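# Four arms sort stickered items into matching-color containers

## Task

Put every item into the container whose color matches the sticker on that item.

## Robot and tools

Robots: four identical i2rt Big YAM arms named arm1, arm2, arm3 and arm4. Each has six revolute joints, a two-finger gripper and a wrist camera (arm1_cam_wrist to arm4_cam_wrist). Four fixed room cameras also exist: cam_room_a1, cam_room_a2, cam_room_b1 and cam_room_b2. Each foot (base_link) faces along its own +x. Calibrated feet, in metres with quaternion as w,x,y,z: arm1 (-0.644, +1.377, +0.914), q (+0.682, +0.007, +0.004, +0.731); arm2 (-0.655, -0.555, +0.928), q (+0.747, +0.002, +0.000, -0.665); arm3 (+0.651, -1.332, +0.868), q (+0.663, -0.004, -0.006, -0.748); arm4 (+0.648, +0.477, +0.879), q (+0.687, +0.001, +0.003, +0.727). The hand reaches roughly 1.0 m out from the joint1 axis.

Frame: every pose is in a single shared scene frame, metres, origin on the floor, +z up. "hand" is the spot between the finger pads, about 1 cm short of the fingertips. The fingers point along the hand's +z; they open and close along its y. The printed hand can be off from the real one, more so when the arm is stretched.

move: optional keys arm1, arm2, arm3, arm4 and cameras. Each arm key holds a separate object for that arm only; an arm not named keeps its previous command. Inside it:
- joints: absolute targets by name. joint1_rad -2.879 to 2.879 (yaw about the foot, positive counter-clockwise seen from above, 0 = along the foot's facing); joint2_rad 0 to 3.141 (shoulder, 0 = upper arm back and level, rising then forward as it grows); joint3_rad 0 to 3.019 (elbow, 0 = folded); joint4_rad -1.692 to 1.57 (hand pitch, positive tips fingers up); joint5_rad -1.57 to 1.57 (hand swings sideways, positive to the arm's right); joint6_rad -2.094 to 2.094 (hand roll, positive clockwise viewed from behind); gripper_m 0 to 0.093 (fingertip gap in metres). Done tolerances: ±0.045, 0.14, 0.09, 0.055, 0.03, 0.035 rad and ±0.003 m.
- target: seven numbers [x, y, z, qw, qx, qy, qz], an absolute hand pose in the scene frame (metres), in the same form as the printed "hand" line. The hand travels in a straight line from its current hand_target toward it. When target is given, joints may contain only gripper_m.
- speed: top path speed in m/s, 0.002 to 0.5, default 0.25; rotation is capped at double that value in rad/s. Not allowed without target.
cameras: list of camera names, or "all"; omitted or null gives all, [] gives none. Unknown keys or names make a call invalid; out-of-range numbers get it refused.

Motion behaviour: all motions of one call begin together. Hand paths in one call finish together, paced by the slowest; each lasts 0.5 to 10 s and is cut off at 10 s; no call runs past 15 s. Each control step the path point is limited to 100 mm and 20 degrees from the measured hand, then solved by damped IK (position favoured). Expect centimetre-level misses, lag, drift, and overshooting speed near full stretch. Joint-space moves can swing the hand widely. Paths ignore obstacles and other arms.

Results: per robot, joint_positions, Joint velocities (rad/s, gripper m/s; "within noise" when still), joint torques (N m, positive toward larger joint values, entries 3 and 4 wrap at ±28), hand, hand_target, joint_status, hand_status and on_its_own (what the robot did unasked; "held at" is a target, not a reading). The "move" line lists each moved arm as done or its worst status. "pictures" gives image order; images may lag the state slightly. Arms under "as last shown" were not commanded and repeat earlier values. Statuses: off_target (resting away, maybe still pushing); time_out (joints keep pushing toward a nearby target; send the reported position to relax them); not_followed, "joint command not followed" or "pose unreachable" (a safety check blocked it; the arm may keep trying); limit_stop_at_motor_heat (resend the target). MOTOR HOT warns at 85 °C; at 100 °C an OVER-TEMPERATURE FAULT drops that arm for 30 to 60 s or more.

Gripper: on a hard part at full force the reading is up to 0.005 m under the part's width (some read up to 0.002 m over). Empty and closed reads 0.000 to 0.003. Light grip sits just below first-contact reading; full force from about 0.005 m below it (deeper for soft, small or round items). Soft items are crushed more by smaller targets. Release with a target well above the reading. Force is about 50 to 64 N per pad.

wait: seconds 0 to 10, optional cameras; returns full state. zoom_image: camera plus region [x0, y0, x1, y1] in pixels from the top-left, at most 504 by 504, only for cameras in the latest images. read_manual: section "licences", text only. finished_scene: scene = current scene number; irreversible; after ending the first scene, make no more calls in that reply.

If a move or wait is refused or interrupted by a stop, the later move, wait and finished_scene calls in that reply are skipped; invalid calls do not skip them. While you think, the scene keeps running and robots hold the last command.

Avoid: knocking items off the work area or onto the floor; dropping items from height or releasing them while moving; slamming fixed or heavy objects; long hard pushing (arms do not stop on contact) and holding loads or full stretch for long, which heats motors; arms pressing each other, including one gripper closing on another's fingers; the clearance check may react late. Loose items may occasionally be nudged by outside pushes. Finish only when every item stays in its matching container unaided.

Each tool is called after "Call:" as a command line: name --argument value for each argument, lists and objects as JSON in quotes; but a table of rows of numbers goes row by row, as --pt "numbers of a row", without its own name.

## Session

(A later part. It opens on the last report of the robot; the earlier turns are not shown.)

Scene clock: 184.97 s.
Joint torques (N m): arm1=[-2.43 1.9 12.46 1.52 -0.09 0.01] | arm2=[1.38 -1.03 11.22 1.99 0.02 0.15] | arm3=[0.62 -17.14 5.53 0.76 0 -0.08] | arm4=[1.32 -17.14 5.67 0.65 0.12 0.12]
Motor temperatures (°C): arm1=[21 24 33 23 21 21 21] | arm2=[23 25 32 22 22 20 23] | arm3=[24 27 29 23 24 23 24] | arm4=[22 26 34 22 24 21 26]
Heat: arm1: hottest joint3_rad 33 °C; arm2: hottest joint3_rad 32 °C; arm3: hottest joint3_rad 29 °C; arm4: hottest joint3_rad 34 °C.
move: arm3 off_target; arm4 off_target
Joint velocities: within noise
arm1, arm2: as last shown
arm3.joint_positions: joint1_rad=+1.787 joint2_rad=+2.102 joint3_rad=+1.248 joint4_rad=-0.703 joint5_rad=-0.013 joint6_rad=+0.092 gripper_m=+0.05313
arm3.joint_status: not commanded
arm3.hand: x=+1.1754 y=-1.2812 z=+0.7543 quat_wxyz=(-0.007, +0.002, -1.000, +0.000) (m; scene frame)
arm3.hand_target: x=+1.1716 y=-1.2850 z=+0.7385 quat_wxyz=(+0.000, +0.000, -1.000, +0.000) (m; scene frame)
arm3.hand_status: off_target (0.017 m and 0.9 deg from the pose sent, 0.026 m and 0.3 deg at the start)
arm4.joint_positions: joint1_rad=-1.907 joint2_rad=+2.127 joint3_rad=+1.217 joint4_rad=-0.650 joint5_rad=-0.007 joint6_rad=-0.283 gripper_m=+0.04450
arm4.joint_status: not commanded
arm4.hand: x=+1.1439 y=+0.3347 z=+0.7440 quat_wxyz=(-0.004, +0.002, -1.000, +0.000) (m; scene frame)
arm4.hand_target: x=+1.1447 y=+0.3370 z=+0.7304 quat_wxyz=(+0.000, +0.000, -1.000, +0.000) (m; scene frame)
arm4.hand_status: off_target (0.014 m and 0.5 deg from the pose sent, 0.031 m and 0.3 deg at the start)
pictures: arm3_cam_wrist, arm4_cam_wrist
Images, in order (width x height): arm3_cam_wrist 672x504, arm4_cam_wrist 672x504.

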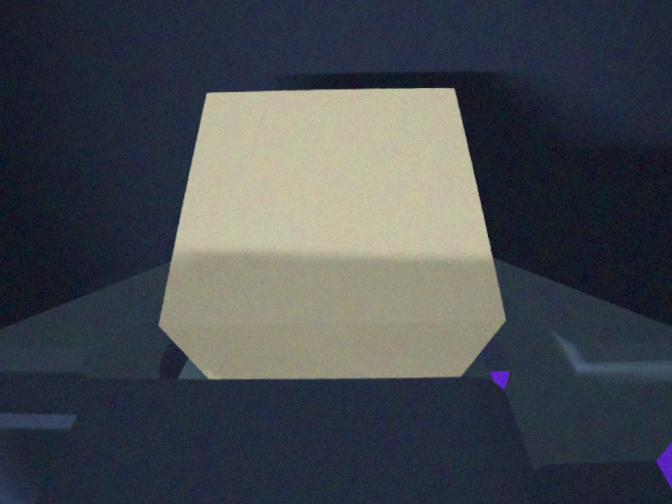

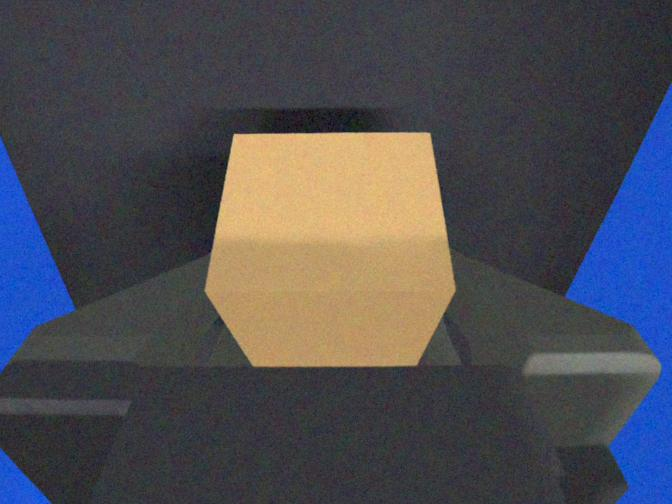

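Call:
move --arm4 '{"target":[1.145,0.337,0.715,0,0,1,0],"speed":0.1}' --arm3 '{"joints":{"gripper_m":0.066}}' --cameras '["arm3_cam_wrist","arm4_cam_wrist"]'

Call:
move --arm4 '{"joints":{"gripper_m":0.058}}' --cameras '["arm3_cam_wrist","arm4_cam_wrist"]'

Scene clock: 189.87 s.
Joint torques (N m): arm1=[-2.37 2.08 12.38 1.43 -0.03 0.01] | arm2=[1.38 -0.97 11.22 1.95 0.02 0.15] | arm3=[0.67 -18.84 5.39 0.4 0 -0.07] | arm4=[1.26 -14.8 5.63 1.21 0.1 0.13]
Motor temperatures (°C): arm1=[21 24 33 23 21 21 21] | arm2=[23 25 32 22 22 20 23] | arm3=[24 27 29 23 24 23 24] | arm4=[22 26 33 22 24 21 26]
Heat: arm1: hottest joint3_rad 33 °C; arm2: hottest joint3_rad 32 °C; arm3: hottest joint3_rad 29 °C; arm4: hottest joint3_rad 33 °C.
move: arm3 done; arm4 off_target
Joint velocities: within noise
arm1, arm2: as last shown
arm3.joint_positions: joint1_rad=+1.787 joint2_rad=+2.120 joint3_rad=+1.248 joint4_rad=-0.695 joint5_rad=-0.013 joint6_rad=+0.092 gripper_m=+0.06596
arm3.joint_status: all done
arm3.hand: x=+1.1726 y=-1.2816 z=+0.7449 quat_wxyz=(-0.002, +0.002, -1.000, +0.000) (m; scene frame)
arm3.hand_target: x=+1.1715 y=-1.2850 z=+0.7384 quat_wxyz=(+0.000, +0.000, -1.000, +0.000) (m; scene frame)
arm3.hand_status: not commanded
arm4.joint_positions: joint1_rad=-1.907 joint2_rad=+2.127 joint3_rad=+1.217 joint4_rad=-0.638 joint5_rad=-0.006 joint6_rad=-0.283 gripper_m=+0.04450
arm4.joint_status: not commanded
arm4.hand: x=+1.1467 y=+0.3336 z=+0.7440 quat_wxyz=(-0.009, +0.002, -1.000, +0.002) (m; scene frame)
arm4.hand_target: x=+1.1435 y=+0.3373 z=+0.7164 quat_wxyz=(+0.000, +0.000, -1.000, +0.000) (m; scene frame)
arm4.hand_status: off_target (0.029 m and 1.1 deg from the pose sent, 0.029 m and 0.4 deg at the start)
pictures: arm3_cam_wrist, arm4_cam_wrist
Images, in order (width x height): arm3_cam_wrist 672x504, arm4_cam_wrist 672x504.

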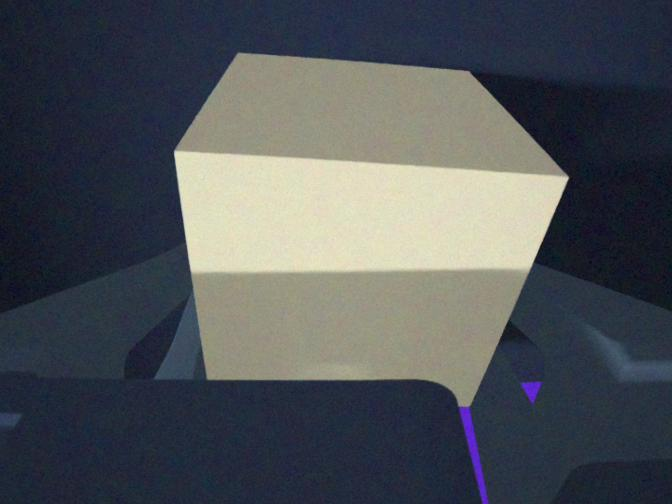

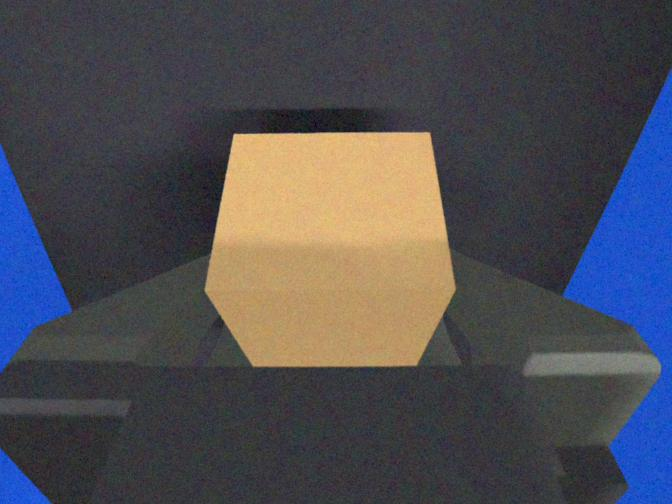

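Scene clock: 190.43 s.
Joint torques (N m): arm1=[-2.9 1.44 12.45 1.4 -0.05 0] | arm2=[1.38 -0.97 11.21 1.92 0.02 0.14] | arm3=[0.5 -19.02 5.35 0.39 -0.01 -0.07] | arm4=[1.44 -16.91 5.39 0.38 0.03 0.11]
Motor temperatures (°C): arm1=[21 24 33 23 21 21 21] | arm2=[23 25 32 22 22 20 23] | arm3=[24 27 29 23 24 23 24] | arm4=[22 26 33 22 24 21 26]
Heat: arm1: hottest joint3_rad 33 °C; arm2: hottest joint3_rad 32 °C; arm3: hottest joint3_rad 29 °C; arm4: hottest joint3_rad 33 °C.
move: arm4 done
Joint velocities: within noise
arm1, arm2, arm3: as last shown
arm4.joint_positions: joint1_rad=-1.906 joint2_rad=+2.150 joint3_rad=+1.218 joint4_rad=-0.615 joint5_rad=-0.004 joint6_rad=-0.283 gripper_m=+0.05792
arm4.joint_status: all done
arm4.hand: x=+1.1472 y=+0.3341 z=+0.7332 quat_wxyz=(-0.010, +0.003, -1.000, +0.003) (m; scene frame)
arm4.hand_target: x=+1.1435 y=+0.3374 z=+0.7164 quat_wxyz=(+0.000, +0.000, -1.000, +0.000) (m; scene frame)
arm4.hand_status: not commanded
pictures: arm3_cam_wrist, arm4_cam_wrist
Images, in order (width x height): arm3_cam_wrist 672x504, arm4_cam_wrist 672x504.

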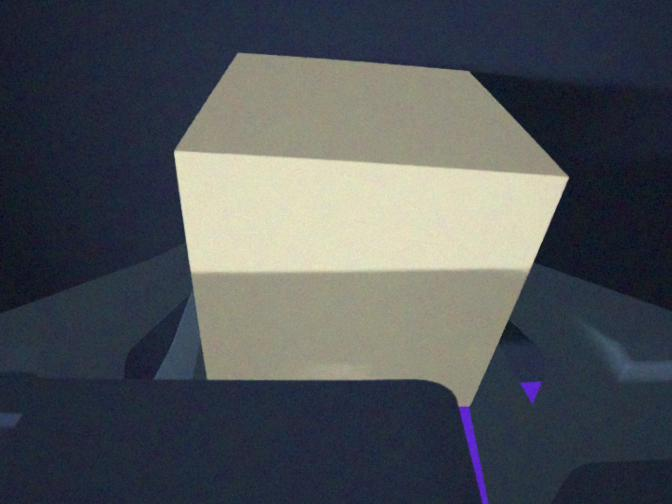

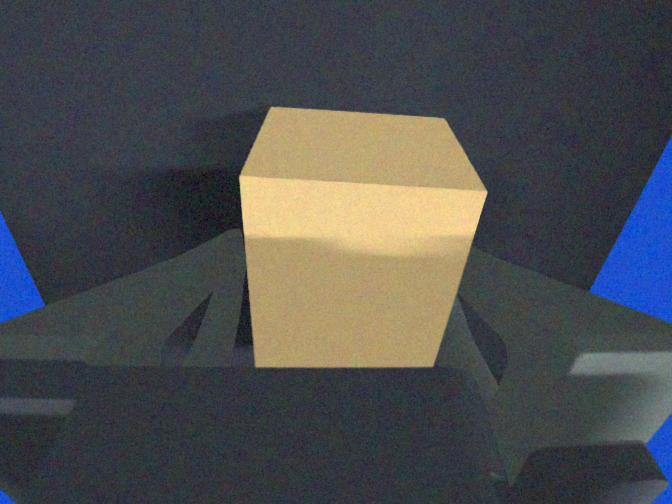

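Both items are down inside their trays. I'm opening the grippers a bit more and withdrawing straight up.

Call:
move --arm4 '{"joints":{"gripper_m":0.075}}' --arm3 '{"joints":{"gripper_m":0.085}}' --cameras '[]'

Call:
move --arm4 '{"target":[1.14,0.337,0.95,0,0,1,0],"speed":0.25}' --arm3 '{"target":[1.165,-1.283,0.95,0,0,1,0],"speed":0.25}' --cameras '["arm3_cam_wrist","arm4_cam_wrist"]'

Scene clock: 195.03 s.
Joint torques (N m): arm1=[-2.73 2.43 12.4 1.42 -0.07 0.01] | arm2=[1.44 -0.97 11.21 1.92 0.01 0.15] | arm3=[0.5 -18.84 5.38 0.38 -0.01 -0.07] | arm4=[0.56 -16.79 5.44 0.32 0.03 0.12]
Motor temperatures (°C): arm1=[21 24 33 23 21 21 21] | arm2=[23 25 32 22 22 20 23] | arm3=[24 27 29 23 24 23 24] | arm4=[22 26 33 22 24 21 26]
Heat: arm1: hottest joint3_rad 33 °C; arm2: hottest joint3_rad 32 °C; arm3: hottest joint3_rad 29 °C; arm4: hottest joint3_rad 33 °C.
move: arm3 done; arm4 done
Joint velocities: within noise
arm1, arm2: as last shown
arm3.joint_positions: joint1_rad=+1.787 joint2_rad=+2.120 joint3_rad=+1.248 joint4_rad=-0.695 joint5_rad=-0.013 joint6_rad=+0.092 gripper_m=+0.08493
arm3.joint_status: all done
arm3.hand: x=+1.1726 y=-1.2816 z=+0.7449 quat_wxyz=(-0.002, +0.002, -1.000, +0.000) (m; scene frame)
arm3.hand_target: x=+1.1715 y=-1.2850 z=+0.7384 quat_wxyz=(+0.000, +0.000, -1.000, +0.000) (m; scene frame)
arm3.hand_status: not commanded
arm4.joint_positions: joint1_rad=-1.902 joint2_rad=+2.150 joint3_rad=+1.218 joint4_rad=-0.615 joint5_rad=-0.004 joint6_rad=-0.283 gripper_m=+0.07487
arm4.joint_status: all done
arm4.hand: x=+1.1477 y=+0.3361 z=+0.7332 quat_wxyz=(-0.010, +0.004, -1.000, +0.003) (m; scene frame)
arm4.hand_target: x=+1.1434 y=+0.3373 z=+0.7164 quat_wxyz=(+0.000, +0.000, -1.000, +0.000) (m; scene frame)
arm4.hand_status: not commanded
pictures: none
No camera images: "cameras" was empty.

Scene clock: 196.70 s.
Joint torques (N m): arm1=[-2.55 2.26 12.41 1.4 -0.02 -0.01] | arm2=[1.49 -1.08 11.22 1.94 0.01 0.15] | arm3=[0.5 -17.61 10.71 -0.46 0.02 -0.08] | arm4=[0.79 -17.55 9.59 -0.29 0.01 0.09]
Motor temperatures (°C): arm1=[21 24 33 23 21 21 21] | arm2=[23 25 32 22 22 20 23] | arm3=[24 27 29 23 24 23 24] | arm4=[22 26 33 22 24 21 26]
Heat: arm1: hottest joint3_rad 33 °C; arm2: hottest joint3_rad 32 °C; arm3: hottest joint3_rad 29 °C; arm4: hottest joint3_rad 33 °C.
move: arm3 off_target; arm4 off_target
Joint velocities: within noise
arm1.joint_positions: joint1_rad=-2.251 joint2_rad=+0.524 joint3_rad=+0.506 joint4_rad=-0.304 joint5_rad=-0.014 joint6_rad=+0.004 gripper_m=+0.09194
arm1.joint_status: not commanded
arm1.hand: x=-0.3554 y=+1.1802 z=+1.2025 quat_wxyz=(-0.553, -0.241, -0.779, +0.170) (m; scene frame)
arm1.hand_target: x=-0.3570 y=+1.1770 z=+1.1999 quat_wxyz=(-0.547, -0.245, -0.782, +0.171) (m; scene frame)
arm1.hand_status: not commanded
arm2.joint_positions: joint1_rad=+1.018 joint2_rad=+0.546 joint3_rad=+0.485 joint4_rad=-0.252 joint5_rad=+0.010 joint6_rad=-0.009 gripper_m=+0.09190
arm2.joint_status: not commanded
arm2.hand: x=-0.3385 y=-0.7062 z=+1.2136 quat_wxyz=(-0.573, -0.175, -0.790, +0.132) (m; scene frame)
arm2.hand_target: x=-0.3382 y=-0.7030 z=+1.2001 quat_wxyz=(-0.560, -0.177, -0.800, +0.124) (m; scene frame)
arm2.hand_status: not commanded
arm3.joint_positions: joint1_rad=+1.787 joint2_rad=+1.778 joint3_rad=+1.323 joint4_rad=-1.142 joint5_rad=-0.013 joint6_rad=+0.092 gripper_m=+0.08493
arm3.joint_status: not commanded
arm3.hand: x=+1.1513 y=-1.2809 z=+0.9387 quat_wxyz=(+0.013, +0.002, -1.000, +0.002) (m; scene frame)
arm3.hand_target: x=+1.1645 y=-1.2831 z=+0.9501 quat_wxyz=(+0.000, +0.000, -1.000, +0.000) (m; scene frame)
arm3.hand_status: off_target (0.018 m and 1.5 deg from the pose sent, 0.205 m and 0.3 deg at the start)
arm4.joint_positions: joint1_rad=-1.902 joint2_rad=+1.778 joint3_rad=+1.295 joint4_rad=-1.106 joint5_rad=-0.004 joint6_rad=-0.283 gripper_m=+0.07489
arm4.joint_status: not commanded
arm4.hand: x=+1.1294 y=+0.3422 z=+0.9392 quat_wxyz=(+0.010, +0.004, -1.000, -0.002) (m; scene frame)
arm4.hand_target: x=+1.1396 y=+0.3370 z=+0.9500 quat_wxyz=(+0.000, +0.000, -1.000, +0.000) (m; scene frame)
arm4.hand_status: off_target (0.016 m and 1.3 deg from the pose sent, 0.217 m and 1.3 deg at the start)
pictures: arm3_cam_wrist, arm4_cam_wrist
Images, in order (width x height): arm3_cam_wrist 672x504, arm4_cam_wrist 672x504.

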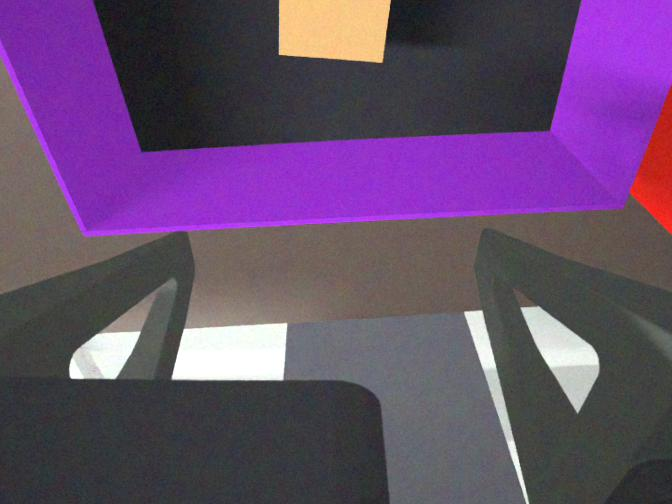

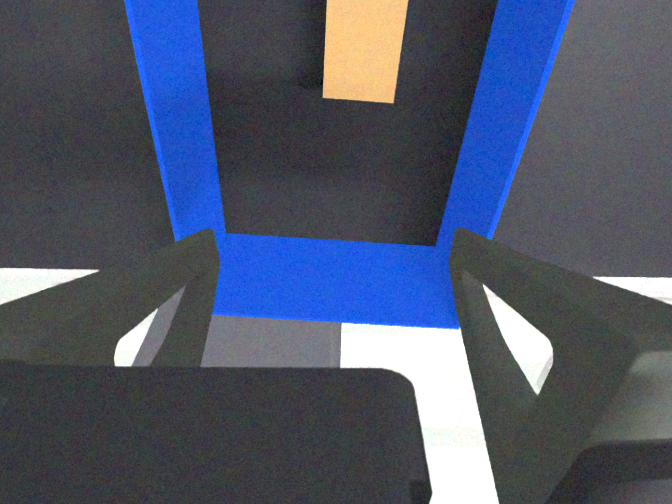

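Call:
finished_scene --scene 2

The scene is finished: the task was done.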